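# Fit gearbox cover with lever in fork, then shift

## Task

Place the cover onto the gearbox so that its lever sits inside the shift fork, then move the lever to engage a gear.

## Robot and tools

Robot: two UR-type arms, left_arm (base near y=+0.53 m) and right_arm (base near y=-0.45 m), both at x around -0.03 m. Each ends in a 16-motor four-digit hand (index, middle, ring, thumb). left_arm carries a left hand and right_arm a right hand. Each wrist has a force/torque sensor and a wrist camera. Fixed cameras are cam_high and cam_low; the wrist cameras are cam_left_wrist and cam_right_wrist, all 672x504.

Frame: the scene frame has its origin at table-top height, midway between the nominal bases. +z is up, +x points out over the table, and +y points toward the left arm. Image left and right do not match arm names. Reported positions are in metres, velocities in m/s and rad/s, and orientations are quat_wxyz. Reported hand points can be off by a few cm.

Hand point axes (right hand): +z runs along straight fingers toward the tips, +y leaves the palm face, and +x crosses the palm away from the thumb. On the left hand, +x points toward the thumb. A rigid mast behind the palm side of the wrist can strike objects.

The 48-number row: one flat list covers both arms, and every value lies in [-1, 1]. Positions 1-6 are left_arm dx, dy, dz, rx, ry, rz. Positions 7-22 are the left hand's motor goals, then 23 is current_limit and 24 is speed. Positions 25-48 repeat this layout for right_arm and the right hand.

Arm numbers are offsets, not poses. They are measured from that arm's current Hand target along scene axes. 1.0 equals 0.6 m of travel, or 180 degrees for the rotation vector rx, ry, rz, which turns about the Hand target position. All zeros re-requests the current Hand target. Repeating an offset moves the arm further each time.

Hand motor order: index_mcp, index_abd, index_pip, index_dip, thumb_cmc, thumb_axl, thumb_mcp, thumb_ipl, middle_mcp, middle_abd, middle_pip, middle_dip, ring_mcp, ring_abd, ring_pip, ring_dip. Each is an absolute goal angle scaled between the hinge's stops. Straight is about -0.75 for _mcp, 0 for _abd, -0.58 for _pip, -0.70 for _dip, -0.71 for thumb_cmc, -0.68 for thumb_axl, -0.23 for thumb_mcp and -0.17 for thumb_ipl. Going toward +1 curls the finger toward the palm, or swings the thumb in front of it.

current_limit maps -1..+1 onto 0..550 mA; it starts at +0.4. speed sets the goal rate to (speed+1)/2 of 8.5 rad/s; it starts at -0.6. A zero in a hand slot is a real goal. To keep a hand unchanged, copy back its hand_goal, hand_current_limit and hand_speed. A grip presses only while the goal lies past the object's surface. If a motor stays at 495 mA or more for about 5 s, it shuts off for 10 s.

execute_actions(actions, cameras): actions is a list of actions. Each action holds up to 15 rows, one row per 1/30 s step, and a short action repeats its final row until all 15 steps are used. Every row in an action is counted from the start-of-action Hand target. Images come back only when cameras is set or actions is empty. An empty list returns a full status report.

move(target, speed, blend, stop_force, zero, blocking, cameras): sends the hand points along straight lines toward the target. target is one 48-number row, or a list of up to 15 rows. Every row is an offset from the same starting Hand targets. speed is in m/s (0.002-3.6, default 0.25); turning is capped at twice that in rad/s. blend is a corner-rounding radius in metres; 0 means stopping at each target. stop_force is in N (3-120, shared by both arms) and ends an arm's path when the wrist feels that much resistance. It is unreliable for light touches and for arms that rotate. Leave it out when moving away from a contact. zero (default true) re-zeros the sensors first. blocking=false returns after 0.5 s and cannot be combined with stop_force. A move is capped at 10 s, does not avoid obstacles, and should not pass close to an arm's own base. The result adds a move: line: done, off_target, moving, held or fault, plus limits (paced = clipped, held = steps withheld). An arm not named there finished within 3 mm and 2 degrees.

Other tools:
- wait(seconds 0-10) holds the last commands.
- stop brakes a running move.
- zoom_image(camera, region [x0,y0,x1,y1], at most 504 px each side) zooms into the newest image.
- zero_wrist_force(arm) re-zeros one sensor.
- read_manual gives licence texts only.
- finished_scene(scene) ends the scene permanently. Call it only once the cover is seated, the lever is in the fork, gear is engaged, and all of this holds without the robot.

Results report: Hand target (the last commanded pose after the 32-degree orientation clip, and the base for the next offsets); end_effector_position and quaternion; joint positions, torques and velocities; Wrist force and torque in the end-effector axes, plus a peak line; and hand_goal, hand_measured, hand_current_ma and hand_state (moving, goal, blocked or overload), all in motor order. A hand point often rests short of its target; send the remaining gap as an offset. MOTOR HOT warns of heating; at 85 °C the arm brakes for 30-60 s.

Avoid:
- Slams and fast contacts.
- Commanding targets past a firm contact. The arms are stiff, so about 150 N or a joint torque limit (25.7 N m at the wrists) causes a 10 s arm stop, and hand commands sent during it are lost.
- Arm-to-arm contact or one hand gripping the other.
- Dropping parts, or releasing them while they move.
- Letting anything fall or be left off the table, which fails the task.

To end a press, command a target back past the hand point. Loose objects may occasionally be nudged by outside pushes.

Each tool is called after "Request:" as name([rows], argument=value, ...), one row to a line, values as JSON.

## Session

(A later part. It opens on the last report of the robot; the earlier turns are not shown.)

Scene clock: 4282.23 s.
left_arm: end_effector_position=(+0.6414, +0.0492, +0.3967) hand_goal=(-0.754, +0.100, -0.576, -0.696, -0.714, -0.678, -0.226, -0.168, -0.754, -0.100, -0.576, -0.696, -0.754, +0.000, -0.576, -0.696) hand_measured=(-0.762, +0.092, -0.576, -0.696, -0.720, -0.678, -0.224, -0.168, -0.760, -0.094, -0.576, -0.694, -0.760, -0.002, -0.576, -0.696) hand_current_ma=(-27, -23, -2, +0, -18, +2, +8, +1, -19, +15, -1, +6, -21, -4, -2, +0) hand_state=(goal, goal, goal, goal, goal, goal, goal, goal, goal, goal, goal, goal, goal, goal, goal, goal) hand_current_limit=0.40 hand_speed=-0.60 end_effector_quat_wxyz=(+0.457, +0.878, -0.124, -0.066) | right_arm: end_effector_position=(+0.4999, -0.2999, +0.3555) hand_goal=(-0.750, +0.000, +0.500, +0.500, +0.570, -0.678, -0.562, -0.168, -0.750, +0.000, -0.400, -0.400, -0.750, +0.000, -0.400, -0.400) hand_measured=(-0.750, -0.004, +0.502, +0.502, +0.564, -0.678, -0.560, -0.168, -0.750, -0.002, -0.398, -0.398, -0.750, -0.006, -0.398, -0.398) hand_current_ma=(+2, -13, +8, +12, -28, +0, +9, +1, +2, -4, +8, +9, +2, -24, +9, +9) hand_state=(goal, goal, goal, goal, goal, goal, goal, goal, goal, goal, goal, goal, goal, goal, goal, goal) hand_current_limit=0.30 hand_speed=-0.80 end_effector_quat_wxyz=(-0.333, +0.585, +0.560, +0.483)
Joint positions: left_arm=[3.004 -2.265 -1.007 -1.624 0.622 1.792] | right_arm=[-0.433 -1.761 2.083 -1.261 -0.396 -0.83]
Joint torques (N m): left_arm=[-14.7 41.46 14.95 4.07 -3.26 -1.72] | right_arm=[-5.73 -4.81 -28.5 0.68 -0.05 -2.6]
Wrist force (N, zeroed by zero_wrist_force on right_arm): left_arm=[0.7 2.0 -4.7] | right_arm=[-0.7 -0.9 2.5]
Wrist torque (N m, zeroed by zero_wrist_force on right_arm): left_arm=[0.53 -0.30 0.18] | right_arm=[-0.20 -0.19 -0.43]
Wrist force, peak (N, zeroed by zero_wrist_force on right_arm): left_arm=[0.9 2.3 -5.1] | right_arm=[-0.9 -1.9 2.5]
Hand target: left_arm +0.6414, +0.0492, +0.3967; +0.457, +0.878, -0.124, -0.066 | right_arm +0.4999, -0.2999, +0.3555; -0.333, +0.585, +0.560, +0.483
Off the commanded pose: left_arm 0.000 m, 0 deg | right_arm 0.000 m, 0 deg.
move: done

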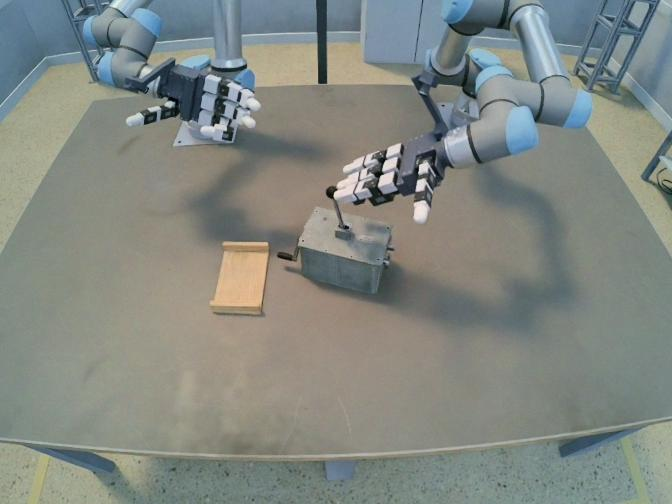

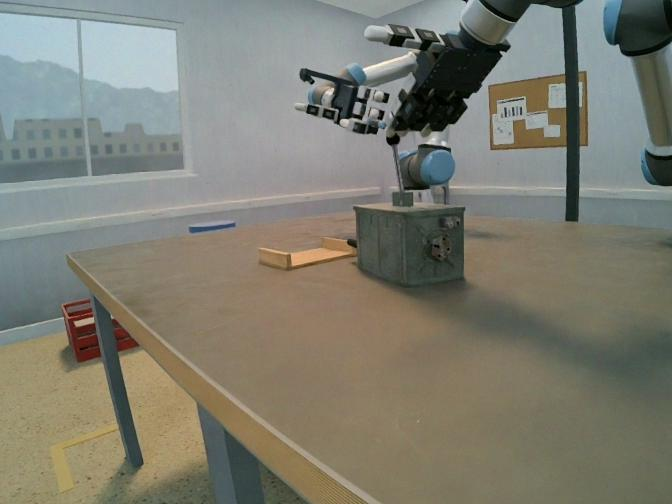

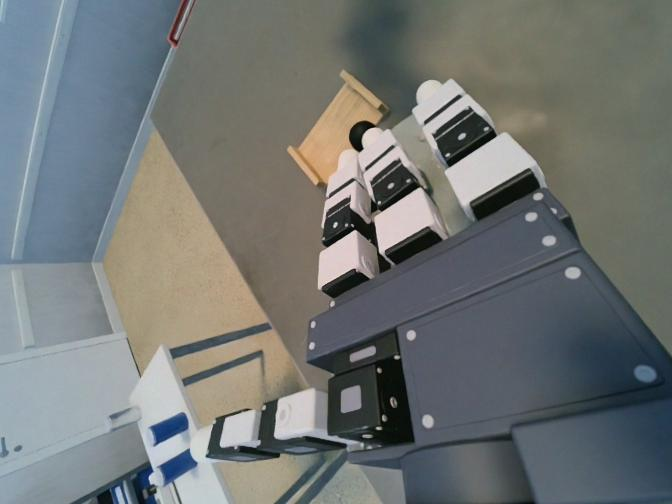

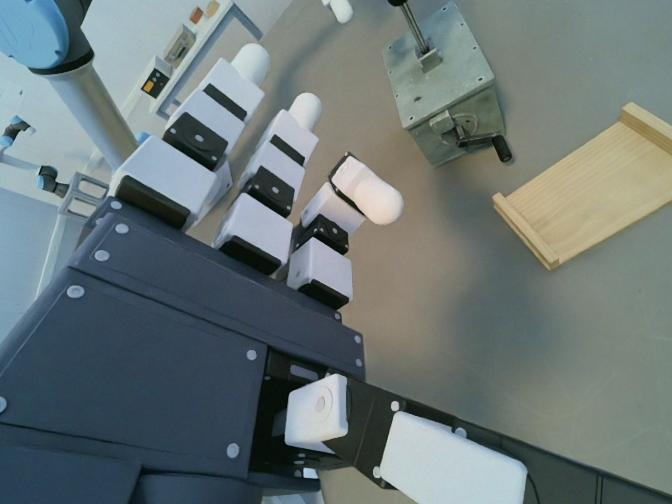

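Request:
move(target=[-0.005,-0.017,-0.0025,0,0,0,-0.754,0.1,-0.576,-0.696,-0.714,-0.678,-0.226,-0.168,-0.754,-0.1,-0.576,-0.696,-0.754,0,-0.576,-0.696,0.4,-0.6,0,0,0,0,0,0,-0.75,0,0.5,0.5,0.571,-0.678,-0.562,-0.168,-0.75,0,-0.4,-0.4,-0.75,0,-0.4,-0.4,0.3,-0.8], speed=0.01, stop_force=7, cameras=["all"])

Request:
zoom_image(camera="cam_high", region=[290, 150, 410, 270])

Request:
zoom_image(camera="cam_low", region=[345, 90, 475, 220])

Request:
zoom_image(camera="cam_right_wrist", region=[360, 0, 520, 120])

Scene clock: 4301.40 s.
left_arm: end_effector_position=(+0.6384, +0.0390, +0.3952) hand_goal=(-0.754, +0.100, -0.576, -0.696, -0.714, -0.678, -0.226, -0.168, -0.754, -0.100, -0.576, -0.696, -0.754, +0.000, -0.576, -0.696) hand_measured=(-0.760, +0.086, -0.576, -0.696, -0.720, -0.678, -0.224, -0.168, -0.754, -0.102, -0.574, -0.694, -0.760, -0.002, -0.576, -0.696) hand_current_ma=(-22, -42, -2, +0, -18, +2, +8, +1, -2, -5, +5, +7, -21, -4, -2, +0) hand_state=(goal, goal, goal, goal, goal, goal, goal, goal, goal, goal, goal, goal, goal, goal, goal, goal) hand_current_limit=0.40 hand_speed=-0.60 end_effector_quat_wxyz=(+0.457, +0.878, -0.124, -0.066) | right_arm: end_effector_position=(+0.4999, -0.2999, +0.3555) hand_goal=(-0.750, +0.000, +0.500, +0.500, +0.570, -0.678, -0.562, -0.168, -0.750, +0.000, -0.400, -0.400, -0.750, +0.000, -0.400, -0.400) hand_measured=(-0.750, -0.004, +0.502, +0.502, +0.564, -0.678, -0.560, -0.168, -0.750, -0.002, -0.398, -0.398, -0.750, -0.006, -0.398, -0.398) hand_current_ma=(+2, -13, +8, +12, -28, +0, +9, +1, +2, -4, +8, +9, +2, -24, +9, +9) hand_state=(goal, goal, goal, goal, goal, goal, goal, goal, goal, goal, goal, goal, goal, goal, goal, goal) hand_current_limit=0.30 hand_speed=-0.80 end_effector_quat_wxyz=(-0.333, +0.585, +0.560, +0.483)
Joint positions: left_arm=[2.99 -2.267 -1.013 -1.597 0.619 1.769] | right_arm=[-0.433 -1.761 2.083 -1.261 -0.396 -0.83]
Joint torques (N m): left_arm=[-16.87 38.9 12.12 3.56 -3.14 -1.93] | right_arm=[-5.18 -5.32 -28.12 0.77 0.01 -2.65]
Wrist force (N, zeroed by zero_wrist_force on right_arm): left_arm=[1.3 2.8 -11.6] | right_arm=[-0.8 -1.2 2.3]
Wrist torque (N m, zeroed by zero_wrist_force on right_arm): left_arm=[0.99 -0.30 0.21] | right_arm=[-0.22 -0.18 -0.44]
Wrist force, peak (N, zeroed by zero_wrist_force on right_arm): left_arm=[1.3 2.8 -11.6] | right_arm=[-1.0 -1.3 2.5]
Hand target: left_arm +0.6384, +0.0390, +0.3952; +0.457, +0.878, -0.124, -0.066 | right_arm +0.4999, -0.2999, +0.3555; -0.333, +0.585, +0.560, +0.483
Off the commanded pose: left_arm 0.000 m, 0 deg | right_arm 0.000 m, 0 deg.
move: done

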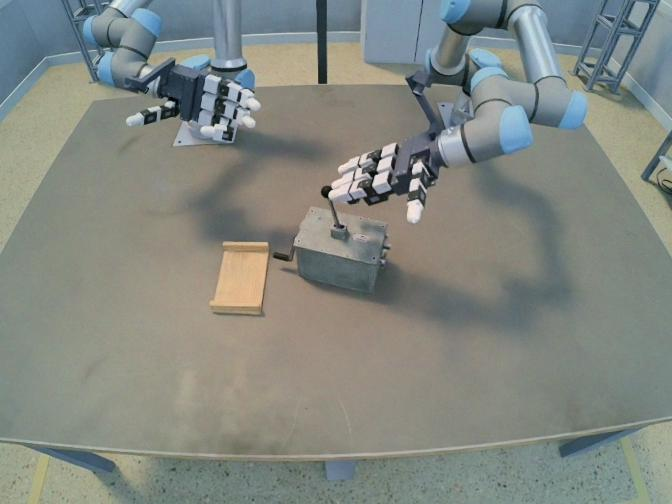

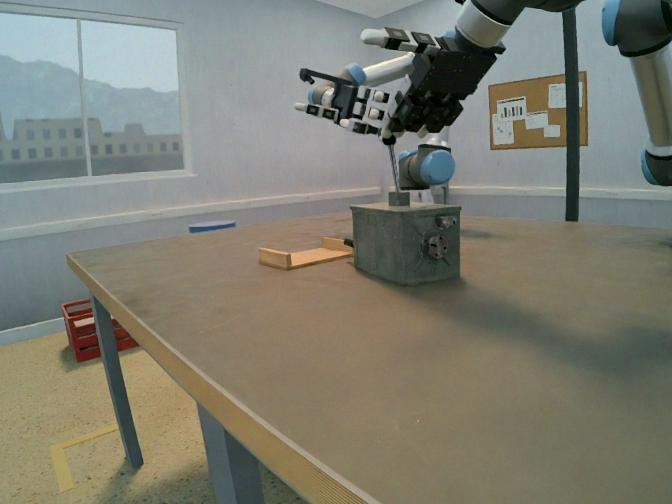

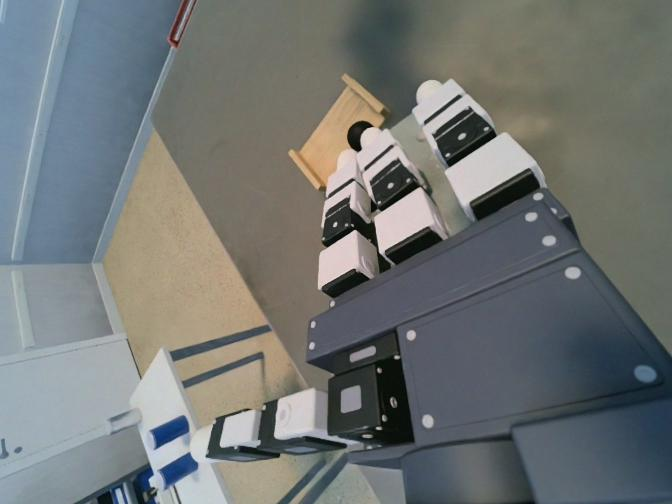

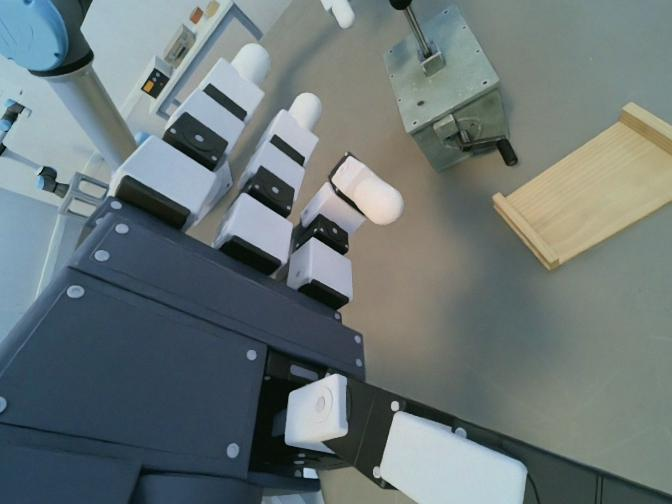

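Scaled by 4.200.

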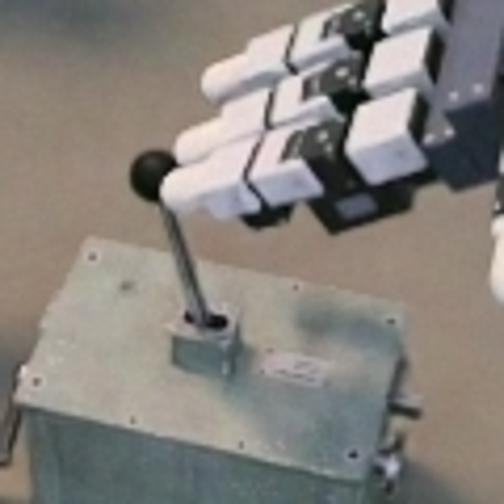

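Scaled by 3.877.

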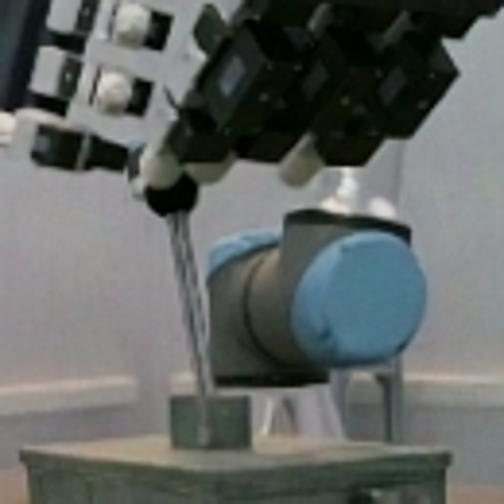

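Scaled by 3.150.

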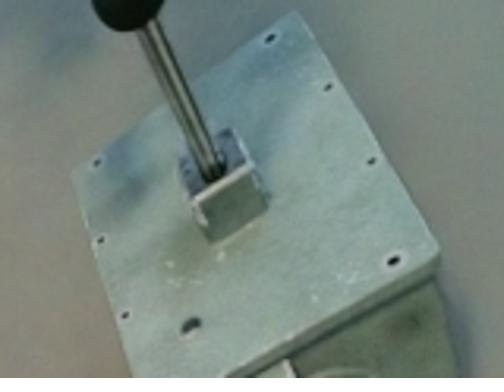

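Request:
move([
  [0.0076,0.0263,0.0191,0,0,0,-0.754,0.1,-0.576,-0.696,-0.714,-0.678,-0.226,-0.168,-0.754,-0.1,-0.576,-0.696,-0.754,0,-0.576,-0.696,0.4,-0.6,0,0,0,0,0,0,-0.75,0,0.5,0.5,0.571,-0.678,-0.562,-0.168,-0.75,0,-0.4,-0.4,-0.75,0,-0.4,-0.4,0.3,-0.8],
  [0.05,0.25,0.08,0,0,0,-0.754,0.1,-0.576,-0.696,-0.714,-0.678,-0.226,-0.168,-0.754,-0.1,-0.576,-0.696,-0.754,0,-0.576,-0.696,0.4,-0.6,0,0,0,0,0,0,-0.75,0,0.5,0.5,0.571,-0.678,-0.562,-0.168,-0.75,0,-0.4,-0.4,-0.75,0,-0.4,-0.4,0.3,-0.8],
], speed=0.06, cameras=["all"])

Request:
zoom_image(camera="cam_high", region=[280, 160, 400, 280])

Request:
zoom_image(camera="cam_low", region=[340, 110, 480, 250])

Request:
zoom_image(camera="cam_right_wrist", region=[360, 0, 540, 180])

Request:
zoom_image(camera="cam_left_wrist", region=[260, 40, 470, 250])

Scene clock: 4318.43 s.
left_arm: end_effector_position=(+0.6684, +0.1890, +0.4432) hand_goal=(-0.754, +0.100, -0.576, -0.696, -0.714, -0.678, -0.226, -0.168, -0.754, -0.100, -0.576, -0.696, -0.754, +0.000, -0.576, -0.696) hand_measured=(-0.762, +0.088, -0.576, -0.696, -0.720, -0.678, -0.224, -0.168, -0.758, -0.098, -0.574, -0.694, -0.760, -0.002, -0.576, -0.696) hand_current_ma=(-24, -36, -2, +0, -18, +2, +8, +1, -10, +3, +4, +7, -21, -4, -2, +0) hand_state=(goal, goal, goal, goal, goal, goal, goal, goal, goal, goal, goal, goal, goal, goal, goal, goal) hand_current_limit=0.40 hand_speed=-0.60 end_effector_quat_wxyz=(+0.457, +0.878, -0.124, -0.066) | right_arm: end_effector_position=(+0.4999, -0.2999, +0.3555) hand_goal=(-0.750, +0.000, +0.500, +0.500, +0.570, -0.678, -0.562, -0.168, -0.750, +0.000, -0.400, -0.400, -0.750, +0.000, -0.400, -0.400) hand_measured=(-0.750, -0.004, +0.502, +0.502, +0.564, -0.678, -0.560, -0.168, -0.750, -0.002, -0.398, -0.398, -0.750, -0.006, -0.398, -0.398) hand_current_ma=(+2, -13, +8, +12, -28, +0, +9, +1, +2, -4, +8, +9, +2, -24, +9, +9) hand_state=(goal, goal, goal, goal, goal, goal, goal, goal, goal, goal, goal, goal, goal, goal, goal, goal) hand_current_limit=0.30 hand_speed=-0.80 end_effector_quat_wxyz=(-0.333, +0.585, +0.560, +0.483)
Joint positions: left_arm=[3.191 -2.257 -0.844 -2.031 0.678 2.088] | right_arm=[-0.433 -1.761 2.083 -1.261 -0.396 -0.83]
Joint torques (N m): left_arm=[9.39 42.71 27.98 -0.13 0.83 2.04] | right_arm=[-4.81 -5.33 -28.58 0.69 0.05 -2.56]
Wrist force (N, zeroed by zero_wrist_force on right_arm): left_arm=[2.0 2.2 0.3] | right_arm=[-0.5 -1.2 2.4]
Wrist torque (N m, zeroed by zero_wrist_force on right_arm): left_arm=[0.14 -0.18 0.11] | right_arm=[-0.22 -0.22 -0.42]
Wrist force, peak (N, zeroed by zero_wrist_force on right_arm): left_arm=[1.2 3.1 -11.7] | right_arm=[-0.7 -1.6 2.6]
Hand target: left_arm +0.6684, +0.1890, +0.4432; +0.457, +0.878, -0.124, -0.066 | right_arm +0.4999, -0.2999, +0.3555; -0.333, +0.585, +0.560, +0.483
Off the commanded pose: left_arm 0.000 m, 0 deg | right_arm 0.000 m, 0 deg.
move: done

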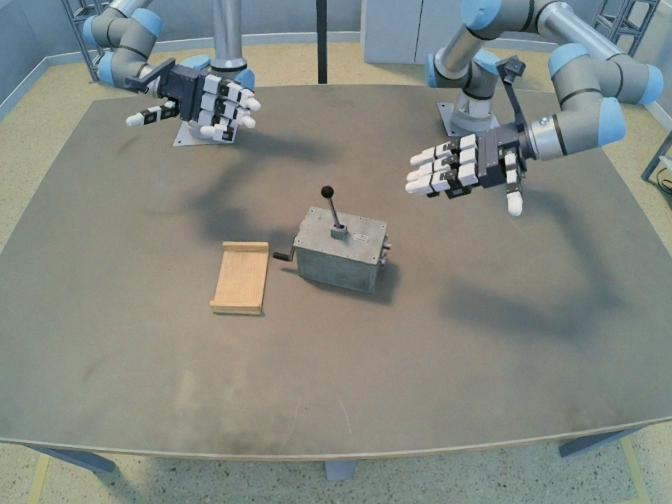

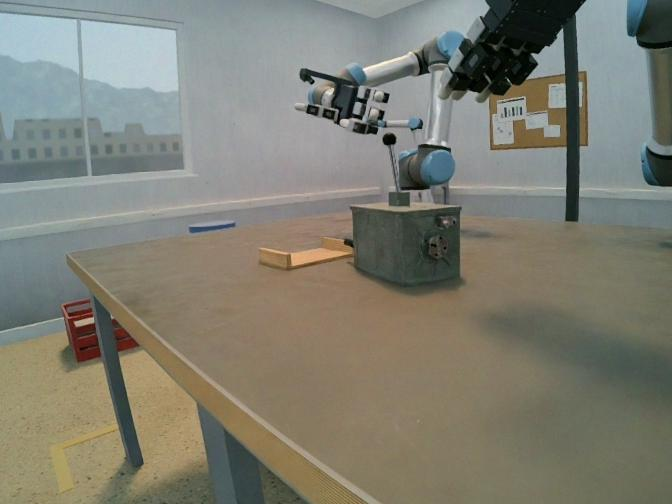

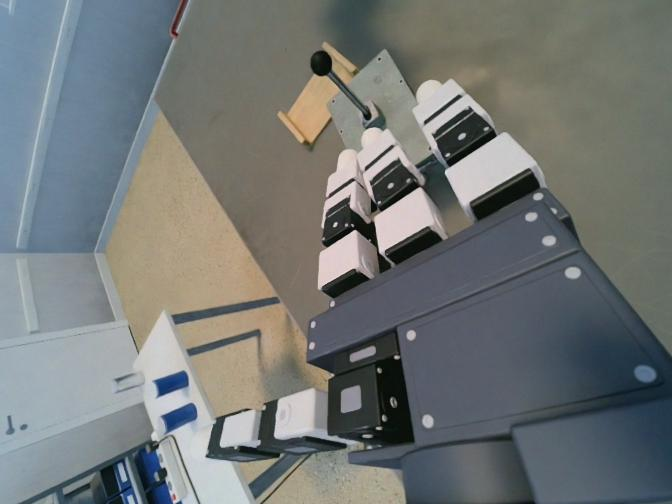

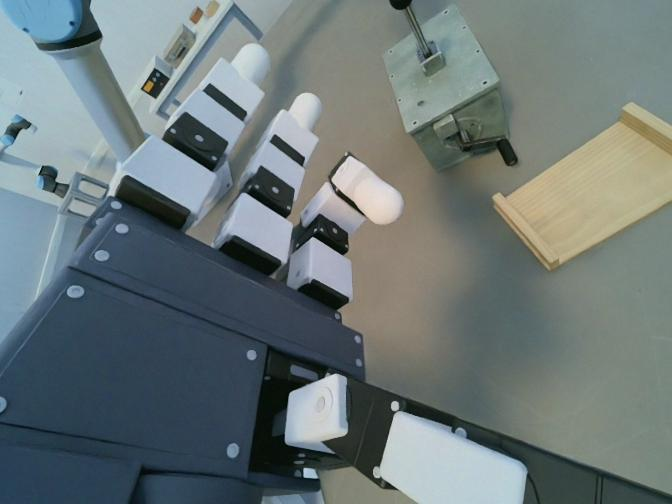

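Scaled by 4.200.

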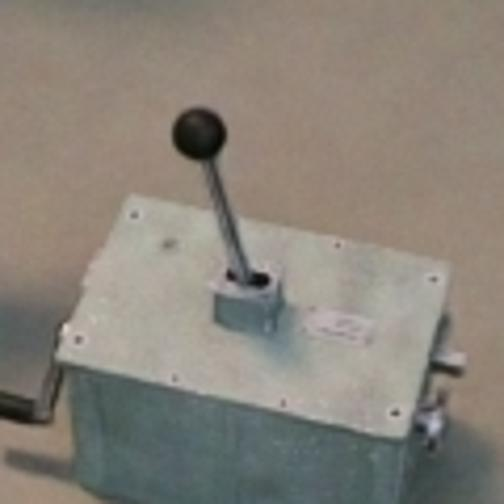

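Scaled by 3.600.

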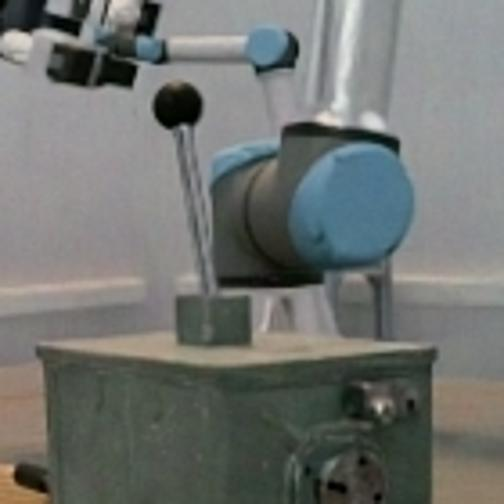

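Scaled by 2.800.

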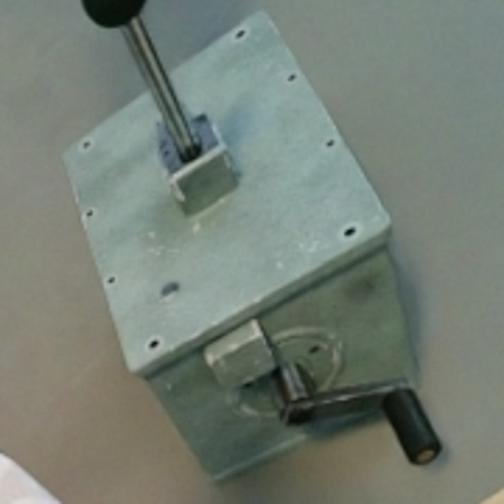

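Scaled by 2.400.

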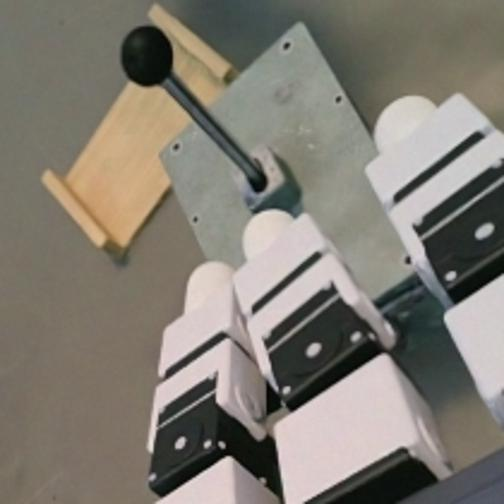

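Request:
zoom_image(camera="cam_low", region=[401, 178, 471, 228])

Request:
zoom_image(camera="cam_high", region=[345, 190, 405, 270])

Request:
zoom_image(camera="cam_low", region=[341, 200, 471, 290])

Scaled by 7.200.

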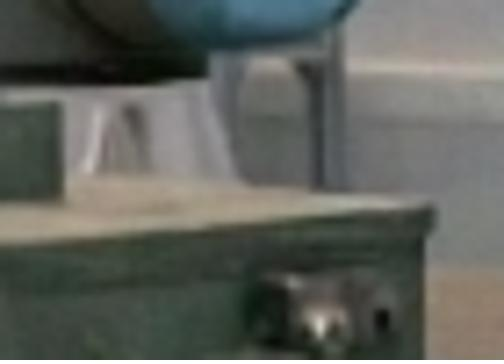

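Scaled by 6.300.

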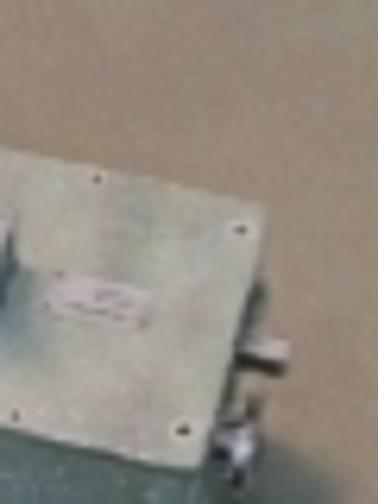

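Scaled by 3.877.

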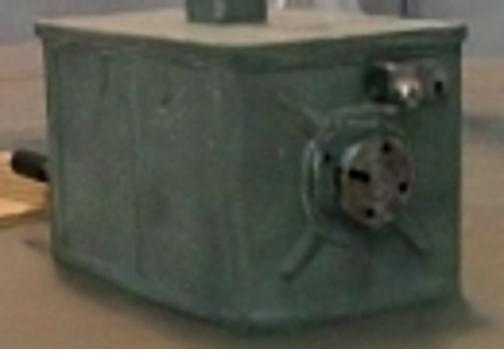

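Request:
move([
  [0,0,0,0,0,0,-0.754,0,-0.576,-0.696,-0.714,-0.678,-0.226,-0.168,-0.754,0,-0.576,-0.696,-0.754,0,-0.576,-0.696,0.4,-0.6,0.2667,0.0,0.0,0,0,0,-0.75,0,-0.58,-0.7,0.571,-0.678,-0.562,-0.168,-0.75,0,-0.4,-0.4,-0.75,0,-0.4,-0.4,0.3,-0.8],
  [0,0,0,0,0,0,-0.754,0,-0.576,-0.696,-0.714,-0.678,-0.226,-0.168,-0.754,0,-0.576,-0.696,-0.754,0,-0.576,-0.696,0.4,-0.6,0.2667,0.05,-0.25,0,0,0,-0.75,0,-0.58,-0.7,0.571,-0.678,-0.562,-0.168,-0.75,0,-0.4,-0.4,-0.75,0,-0.4,-0.4,0.3,-0.8],
], speed=0.12, cameras=["all"])

Request:
zoom_image(camera="cam_high", region=[220, 160, 380, 320])

Request:
zoom_image(camera="cam_low", region=[330, 180, 480, 300])

Scene clock: 4563.17 s.
left_arm: end_effector_position=(+0.6684, +0.1890, +0.4432) hand_goal=(-0.754, +0.000, -0.576, -0.696, -0.714, -0.678, -0.226, -0.168, -0.754, +0.000, -0.576, -0.696, -0.754, +0.000, -0.576, -0.696) hand_measured=(-0.762, +0.002, -0.576, -0.696, -0.720, -0.678, -0.224, -0.168, -0.758, -0.004, -0.576, -0.694, -0.760, -0.002, -0.576, -0.696) hand_current_ma=(-24, +7, -2, +0, -18, +2, +8, +1, -14, -7, +2, +7, -21, -4, -2, +0) hand_state=(goal, goal, goal, goal, goal, goal, goal, goal, goal, goal, goal, goal, goal, goal, goal, goal) hand_current_limit=0.40 hand_speed=-0.60 end_effector_quat_wxyz=(+0.457, +0.878, -0.124, -0.066) | right_arm: end_effector_position=(+0.6599, -0.2699, +0.2055) hand_goal=(-0.750, +0.000, -0.580, -0.700, +0.570, -0.678, -0.562, -0.168, -0.750, +0.000, -0.400, -0.400, -0.750, +0.000, -0.400, -0.400) hand_measured=(-0.750, -0.004, -0.578, -0.698, +0.564, -0.678, -0.560, -0.168, -0.750, -0.002, -0.398, -0.398, -0.750, -0.006, -0.398, -0.398) hand_current_ma=(+2, -13, +11, +12, -28, +0, +9, +1, +2, -4, +7, +9, +2, -24, +9, +9) hand_state=(goal, goal, goal, goal, goal, goal, goal, goal, goal, goal, goal, goal, goal, goal, goal, goal) hand_current_limit=0.30 hand_speed=-0.80 end_effector_quat_wxyz=(-0.333, +0.585, +0.560, +0.483)
Joint positions: left_arm=[3.191 -2.257 -0.844 -2.031 0.678 2.088] | right_arm=[-0.249 -1.155 1.976 -2.216 -0.322 -0.344]
Joint torques (N m): left_arm=[9.68 42.45 26.99 -0.06 1.08 2.24] | right_arm=[6.84 -27.1 -8.54 -3.91 3.95 2.43]
Wrist force (N, zeroed by zero_wrist_force on right_arm): left_arm=[1.8 2.1 0.6] | right_arm=[-1.0 -1.1 2.5]
Wrist torque (N m, zeroed by zero_wrist_force on right_arm): left_arm=[0.10 -0.15 0.10] | right_arm=[-0.20 -0.19 -0.56]
Wrist force, peak (N, zeroed by zero_wrist_force on right_arm): left_arm=[2.1 2.4 0.3] | right_arm=[-0.9 -1.4 2.7]
Hand target: left_arm +0.6684, +0.1890, +0.4432; +0.457, +0.878, -0.124, -0.066 | right_arm +0.6599, -0.2699, +0.2055; -0.333, +0.585, +0.560, +0.483
Off the commanded pose: left_arm 0.000 m, 0 deg | right_arm 0.000 m, 0 deg.
move: done

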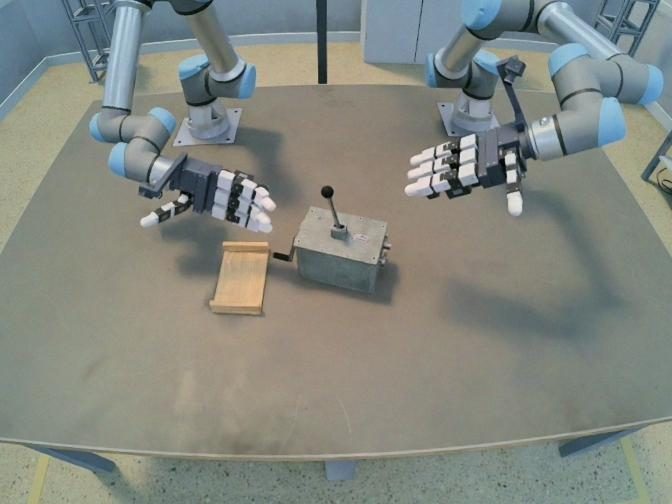

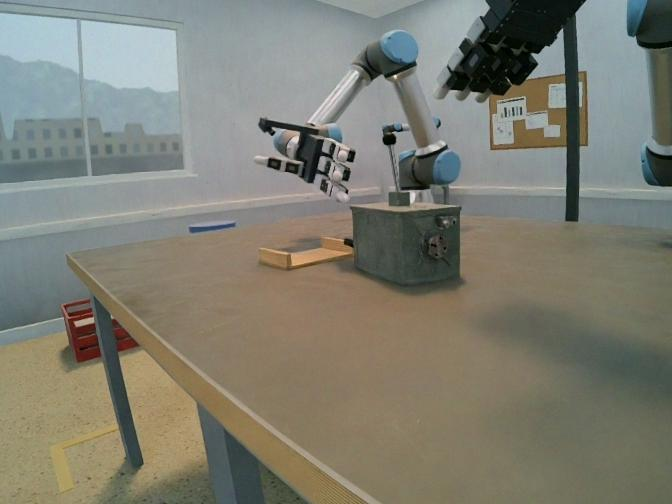

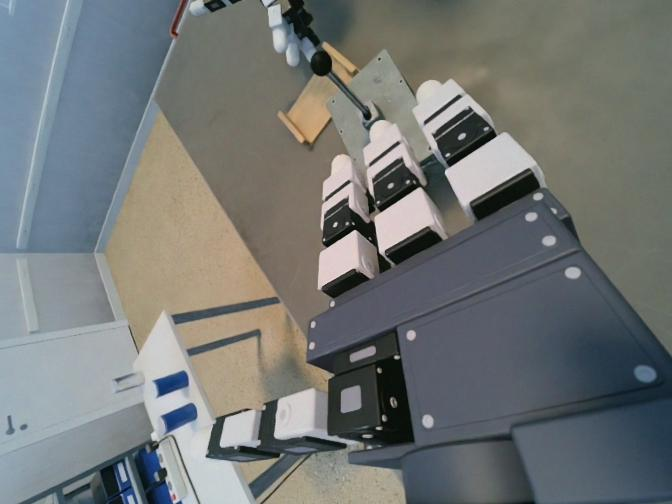

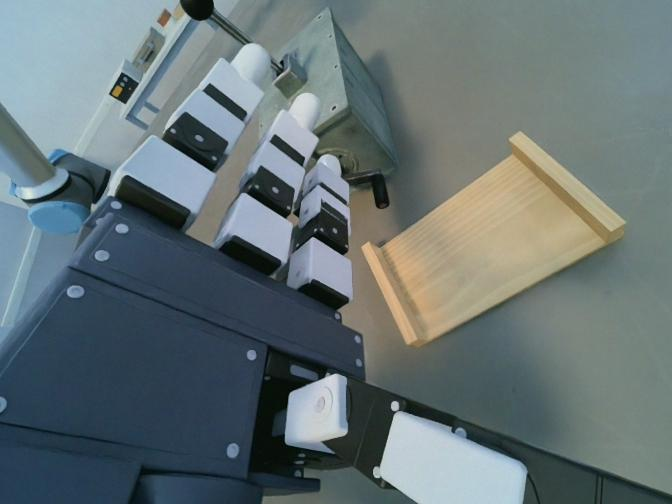

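Scaled by 3.150.

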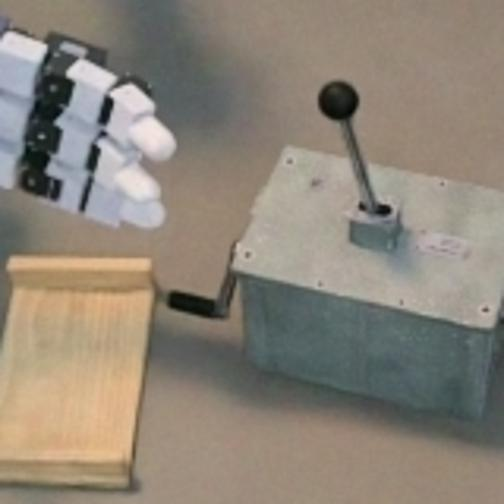

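Scaled by 3.360.

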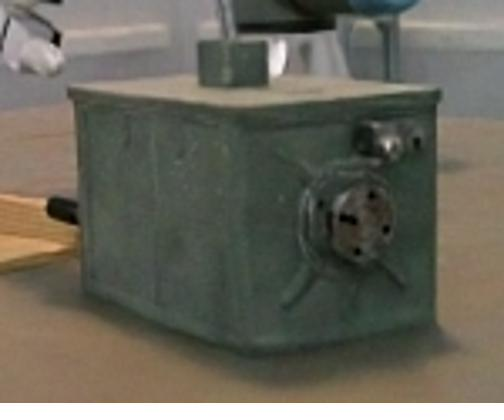

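Request:
move(target=[0,0,0,0,0,0,-0.754,0,-0.576,-0.696,-0.714,-0.678,-0.226,-0.168,-0.754,0,-0.576,-0.696,-0.754,0,-0.576,-0.696,0.4,-0.6,0.0183,0.055,-0.08,0,0,0,-0.75,0,-0.58,-0.7,0.571,-0.678,-0.562,-0.168,-0.75,0,-0.2,-0.2,-0.75,0,-0.2,-0.2,0.3,-0.8], speed=0.05, stop_force=5, cameras=["all"])

Request:
zoom_image(camera="cam_high", region=[220, 160, 380, 320])

Request:
zoom_image(camera="cam_right_wrist", region=[230, 50, 450, 270])

Request:
zoom_image(camera="cam_low", region=[290, 180, 440, 300])

Scene clock: 4590.77 s.
left_arm: end_effector_position=(+0.6684, +0.1890, +0.4432) hand_goal=(-0.754, +0.000, -0.576, -0.696, -0.714, -0.678, -0.226, -0.168, -0.754, +0.000, -0.576, -0.696, -0.754, +0.000, -0.576, -0.696) hand_measured=(-0.762, +0.002, -0.576, -0.696, -0.720, -0.678, -0.224, -0.168, -0.758, -0.004, -0.576, -0.694, -0.760, -0.002, -0.576, -0.696) hand_current_ma=(-24, +7, -2, +0, -18, +2, +8, +1, -14, -7, +2, +7, -21, -4, -2, +0) hand_state=(goal, goal, goal, goal, goal, goal, goal, goal, goal, goal, goal, goal, goal, goal, goal, goal) hand_current_limit=0.40 hand_speed=-0.60 end_effector_quat_wxyz=(+0.457, +0.878, -0.124, -0.066) | right_arm: end_effector_position=(+0.6709, -0.2369, +0.1575) hand_goal=(-0.750, +0.000, -0.580, -0.700, +0.570, -0.678, -0.562, -0.168, -0.750, +0.000, -0.200, -0.200, -0.750, +0.000, -0.200, -0.200) hand_measured=(-0.750, -0.004, -0.578, -0.698, +0.564, -0.678, -0.560, -0.168, -0.750, -0.002, -0.204, -0.202, -0.750, -0.006, -0.204, -0.202) hand_current_ma=(+2, -13, +11, +12, -28, +0, +9, +1, +2, -4, -15, -11, +2, -24, -19, -11) hand_state=(goal, goal, goal, goal, goal, goal, goal, goal, goal, goal, goal, goal, goal, goal, goal, goal) hand_current_limit=0.30 hand_speed=-0.80 end_effector_quat_wxyz=(-0.333, +0.585, +0.560, +0.483)
Joint positions: left_arm=[3.191 -2.257 -0.844 -2.031 0.678 2.088] | right_arm=[-0.185 -1.004 1.977 -2.561 -0.317 -0.141]
Joint torques (N m): left_arm=[8.99 42.68 27.96 -0.15 0.82 2.18] | right_arm=[7.71 -31.32 -6.29 -4.21 0.4 2.17]
Wrist force (N, zeroed by zero_wrist_force on right_arm): left_arm=[1.8 2.3 0.4] | right_arm=[-0.6 -1.2 2.7]
Wrist torque (N m, zeroed by zero_wrist_force on right_arm): left_arm=[0.15 -0.16 0.09] | right_arm=[-0.25 -0.22 -0.52]
Wrist force, peak (N, zeroed by zero_wrist_force on right_arm): left_arm=[2.2 2.3 0.3] | right_arm=[-0.7 -1.3 2.8]
Hand target: left_arm +0.6684, +0.1890, +0.4432; +0.457, +0.878, -0.124, -0.066 | right_arm +0.6709, -0.2369, +0.1575; -0.333, +0.585, +0.560, +0.483
Off the commanded pose: left_arm 0.000 m, 0 deg | right_arm 0.000 m, 0 deg.
move: done

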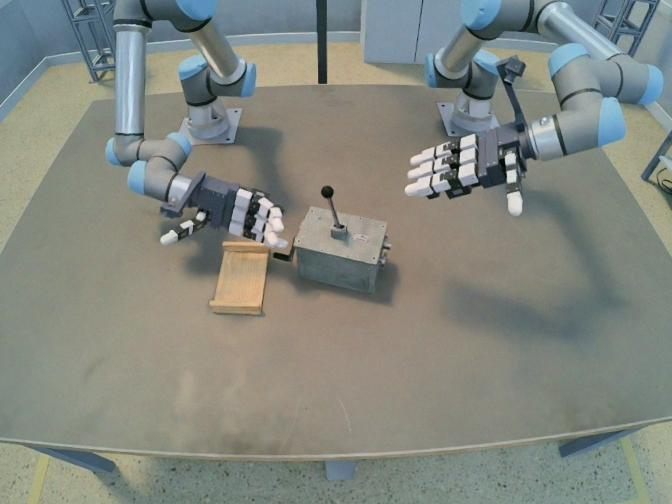

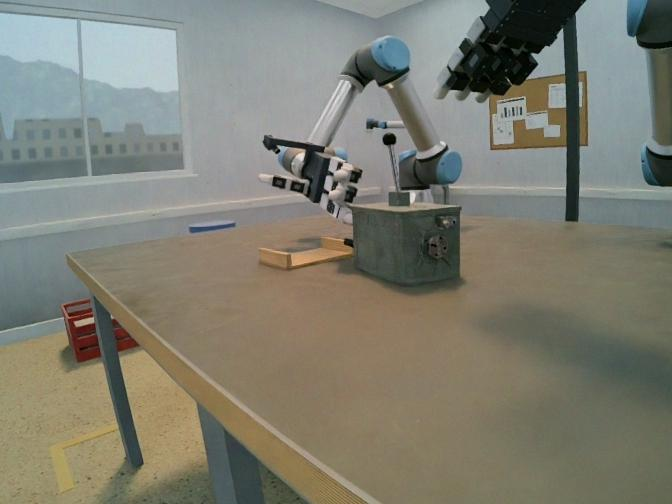

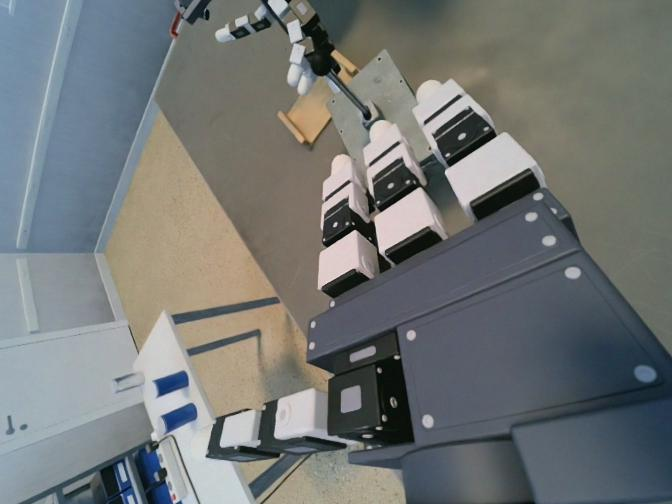

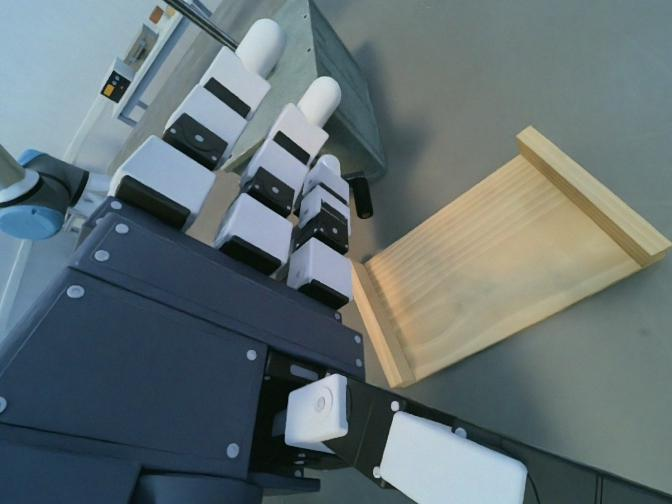

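Scaled by 3.150.

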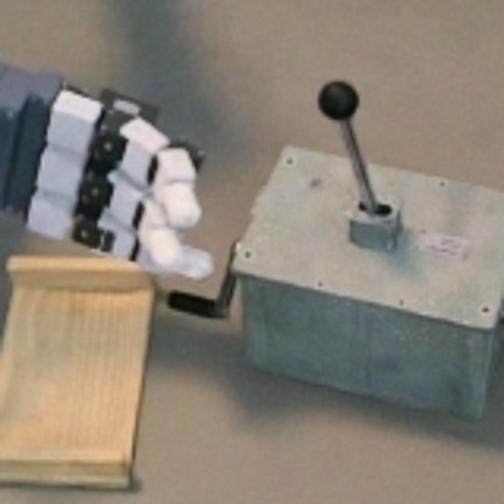

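Scaled by 2.291.

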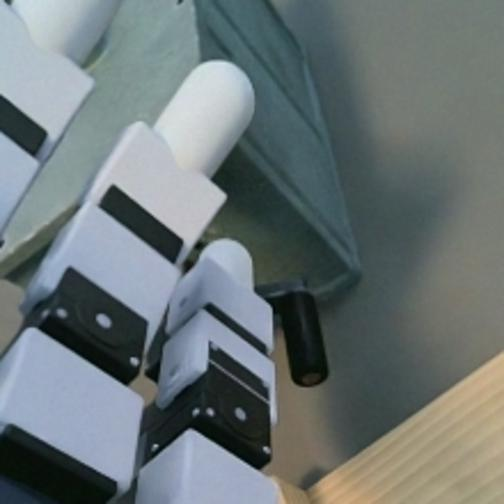

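Scaled by 3.360.

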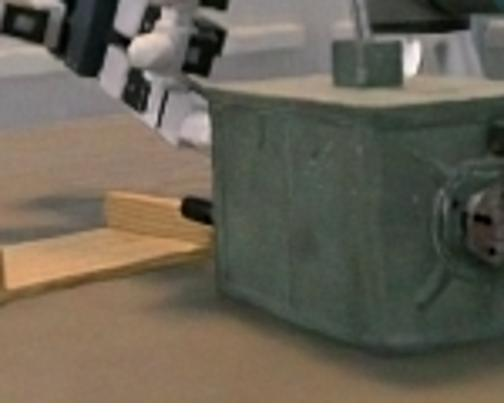

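Request:
move(target=[0,0,0,0,0,0,-0.754,0,-0.576,-0.696,-0.714,-0.678,-0.226,-0.168,-0.754,0,-0.576,-0.696,-0.754,0,-0.576,-0.696,0.4,-0.6,0,0,-0.083,0,0,0,-0.75,0,-0.58,-0.7,0.571,-0.678,-0.562,-0.168,-0.75,0,-0.2,-0.2,-0.75,0,-0.2,-0.2,0.3,-0.8], speed=0.02, stop_force=3, cameras=["all"])

Request:
zoom_image(camera="cam_high", region=[220, 160, 380, 320])

Request:
zoom_image(camera="cam_right_wrist", region=[230, 50, 450, 270])

Request:
zoom_image(camera="cam_low", region=[330, 180, 480, 300])

Scene clock: 4611.40 s.
left_arm: end_effector_position=(+0.6684, +0.1890, +0.4432) hand_goal=(-0.754, +0.000, -0.576, -0.696, -0.714, -0.678, -0.226, -0.168, -0.754, +0.000, -0.576, -0.696, -0.754, +0.000, -0.576, -0.696) hand_measured=(-0.762, +0.002, -0.576, -0.696, -0.720, -0.678, -0.224, -0.168, -0.758, -0.004, -0.576, -0.694, -0.760, -0.002, -0.576, -0.696) hand_current_ma=(-24, +7, -2, +0, -18, +2, +8, +1, -14, -7, +2, +7, -21, -4, -2, +0) hand_state=(goal, goal, goal, goal, goal, goal, goal, goal, goal, goal, goal, goal, goal, goal, goal, goal) hand_current_limit=0.40 hand_speed=-0.60 end_effector_quat_wxyz=(+0.457, +0.878, -0.124, -0.066) | right_arm: end_effector_position=(+0.6708, -0.2369, +0.1136) hand_goal=(-0.750, +0.000, -0.580, -0.700, +0.570, -0.678, -0.562, -0.168, -0.750, +0.000, -0.200, -0.200, -0.750, +0.000, -0.200, -0.200) hand_measured=(-0.764, +0.032, -0.590, -0.704, +0.564, -0.678, -0.560, -0.168, -0.750, -0.002, -0.204, -0.202, -0.750, -0.006, -0.204, -0.202) hand_current_ma=(-67, +121, -38, -13, -29, +1, +9, +1, +2, -4, -15, -10, +2, -24, -18, -11) hand_state=(goal, blocked, goal, goal, goal, goal, goal, goal, goal, goal, goal, goal, goal, goal, goal, goal) hand_current_limit=0.30 hand_speed=-0.80 end_effector_quat_wxyz=(-0.333, +0.585, +0.560, +0.483)
Joint positions: left_arm=[3.191 -2.257 -0.844 -2.031 0.678 2.088] | right_arm=[-0.185 -0.909 1.981 -2.66 -0.317 -0.141]
Joint torques (N m): left_arm=[9.22 42.86 26.9 -0.13 0.98 1.75] | right_arm=[-2.08 -51.32 -4.38 -0.09 0.29 0.09]
Wrist force (N, zeroed by zero_wrist_force on right_arm): left_arm=[1.9 2.0 0.4] | right_arm=[0.2 -2.0 2.6]
Wrist torque (N m, zeroed by zero_wrist_force on right_arm): left_arm=[0.11 -0.17 0.10] | right_arm=[-0.27 -0.10 -0.39]
Wrist force, peak (N, zeroed by zero_wrist_force on right_arm): left_arm=[2.2 2.2 0.4] | right_arm=[2.9 -1.1 -1.4]
Hand target: left_arm +0.6684, +0.1890, +0.4432; +0.457, +0.878, -0.124, -0.066 | right_arm +0.6708, -0.2369, +0.1136; -0.333, +0.585, +0.560, +0.483 (not the last commanded pose)
Off the commanded pose: left_arm 0.000 m, 0 deg | right_arm 0.006 m, 0 deg.
move: contact (right_arm)

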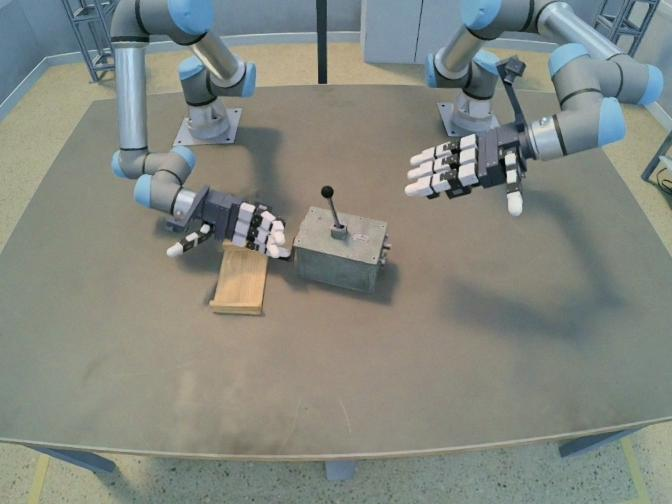

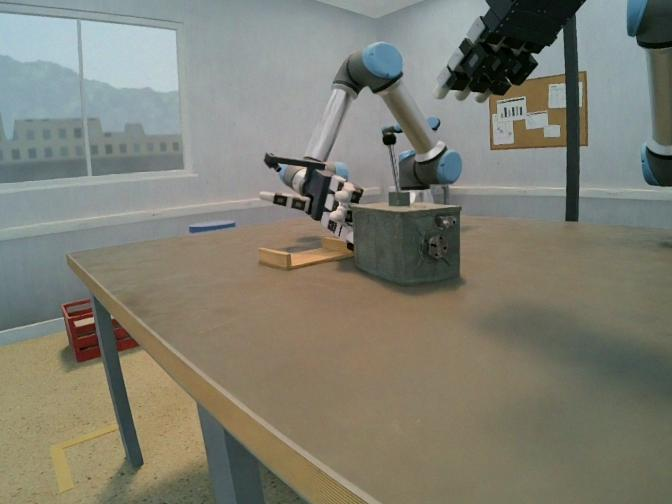

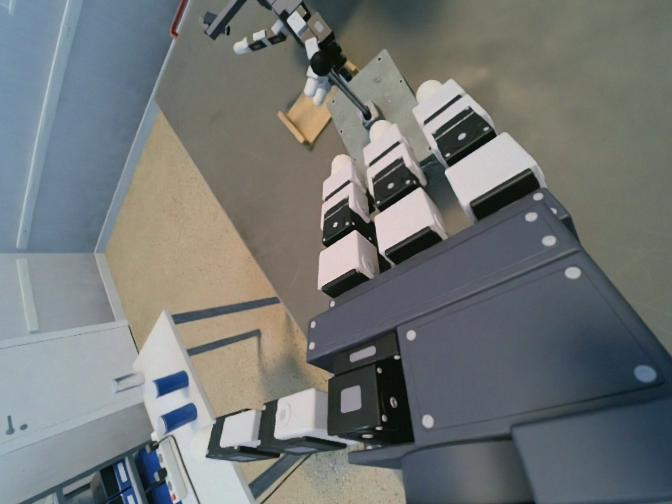

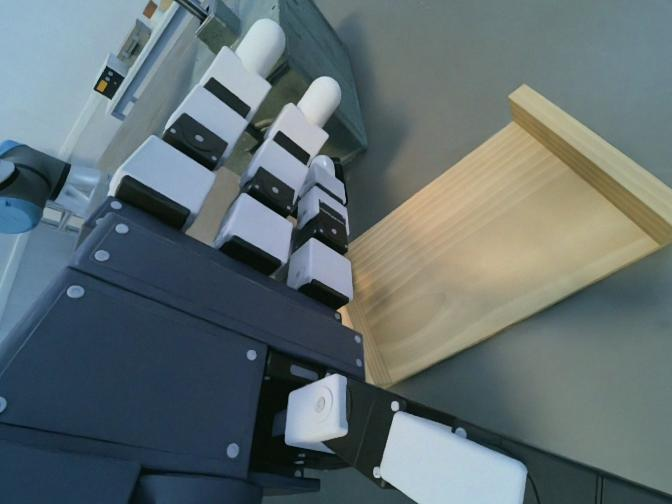

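Scaled by 3.150.

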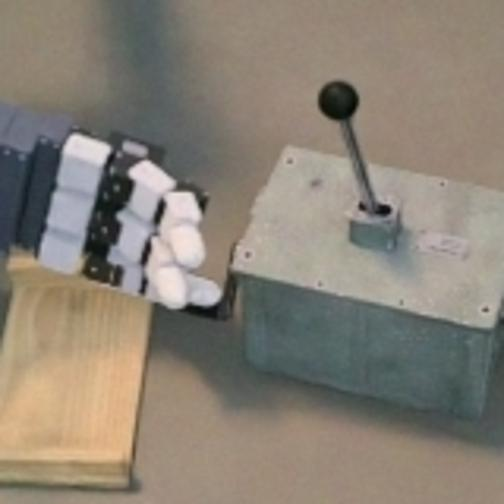

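Scaled by 2.291.

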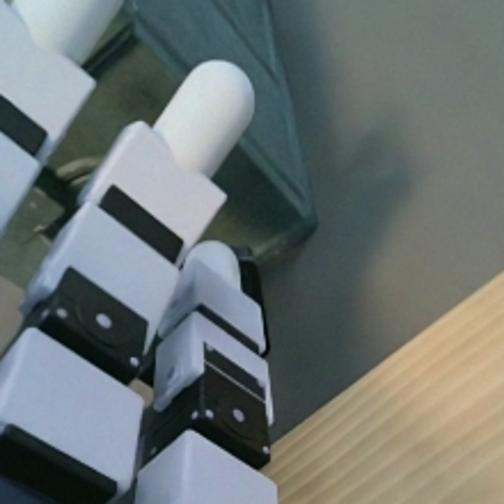

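Scaled by 3.360.

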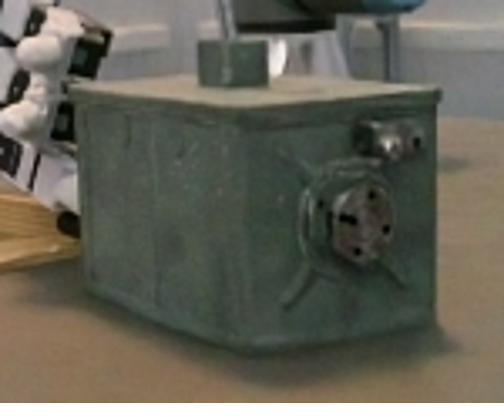

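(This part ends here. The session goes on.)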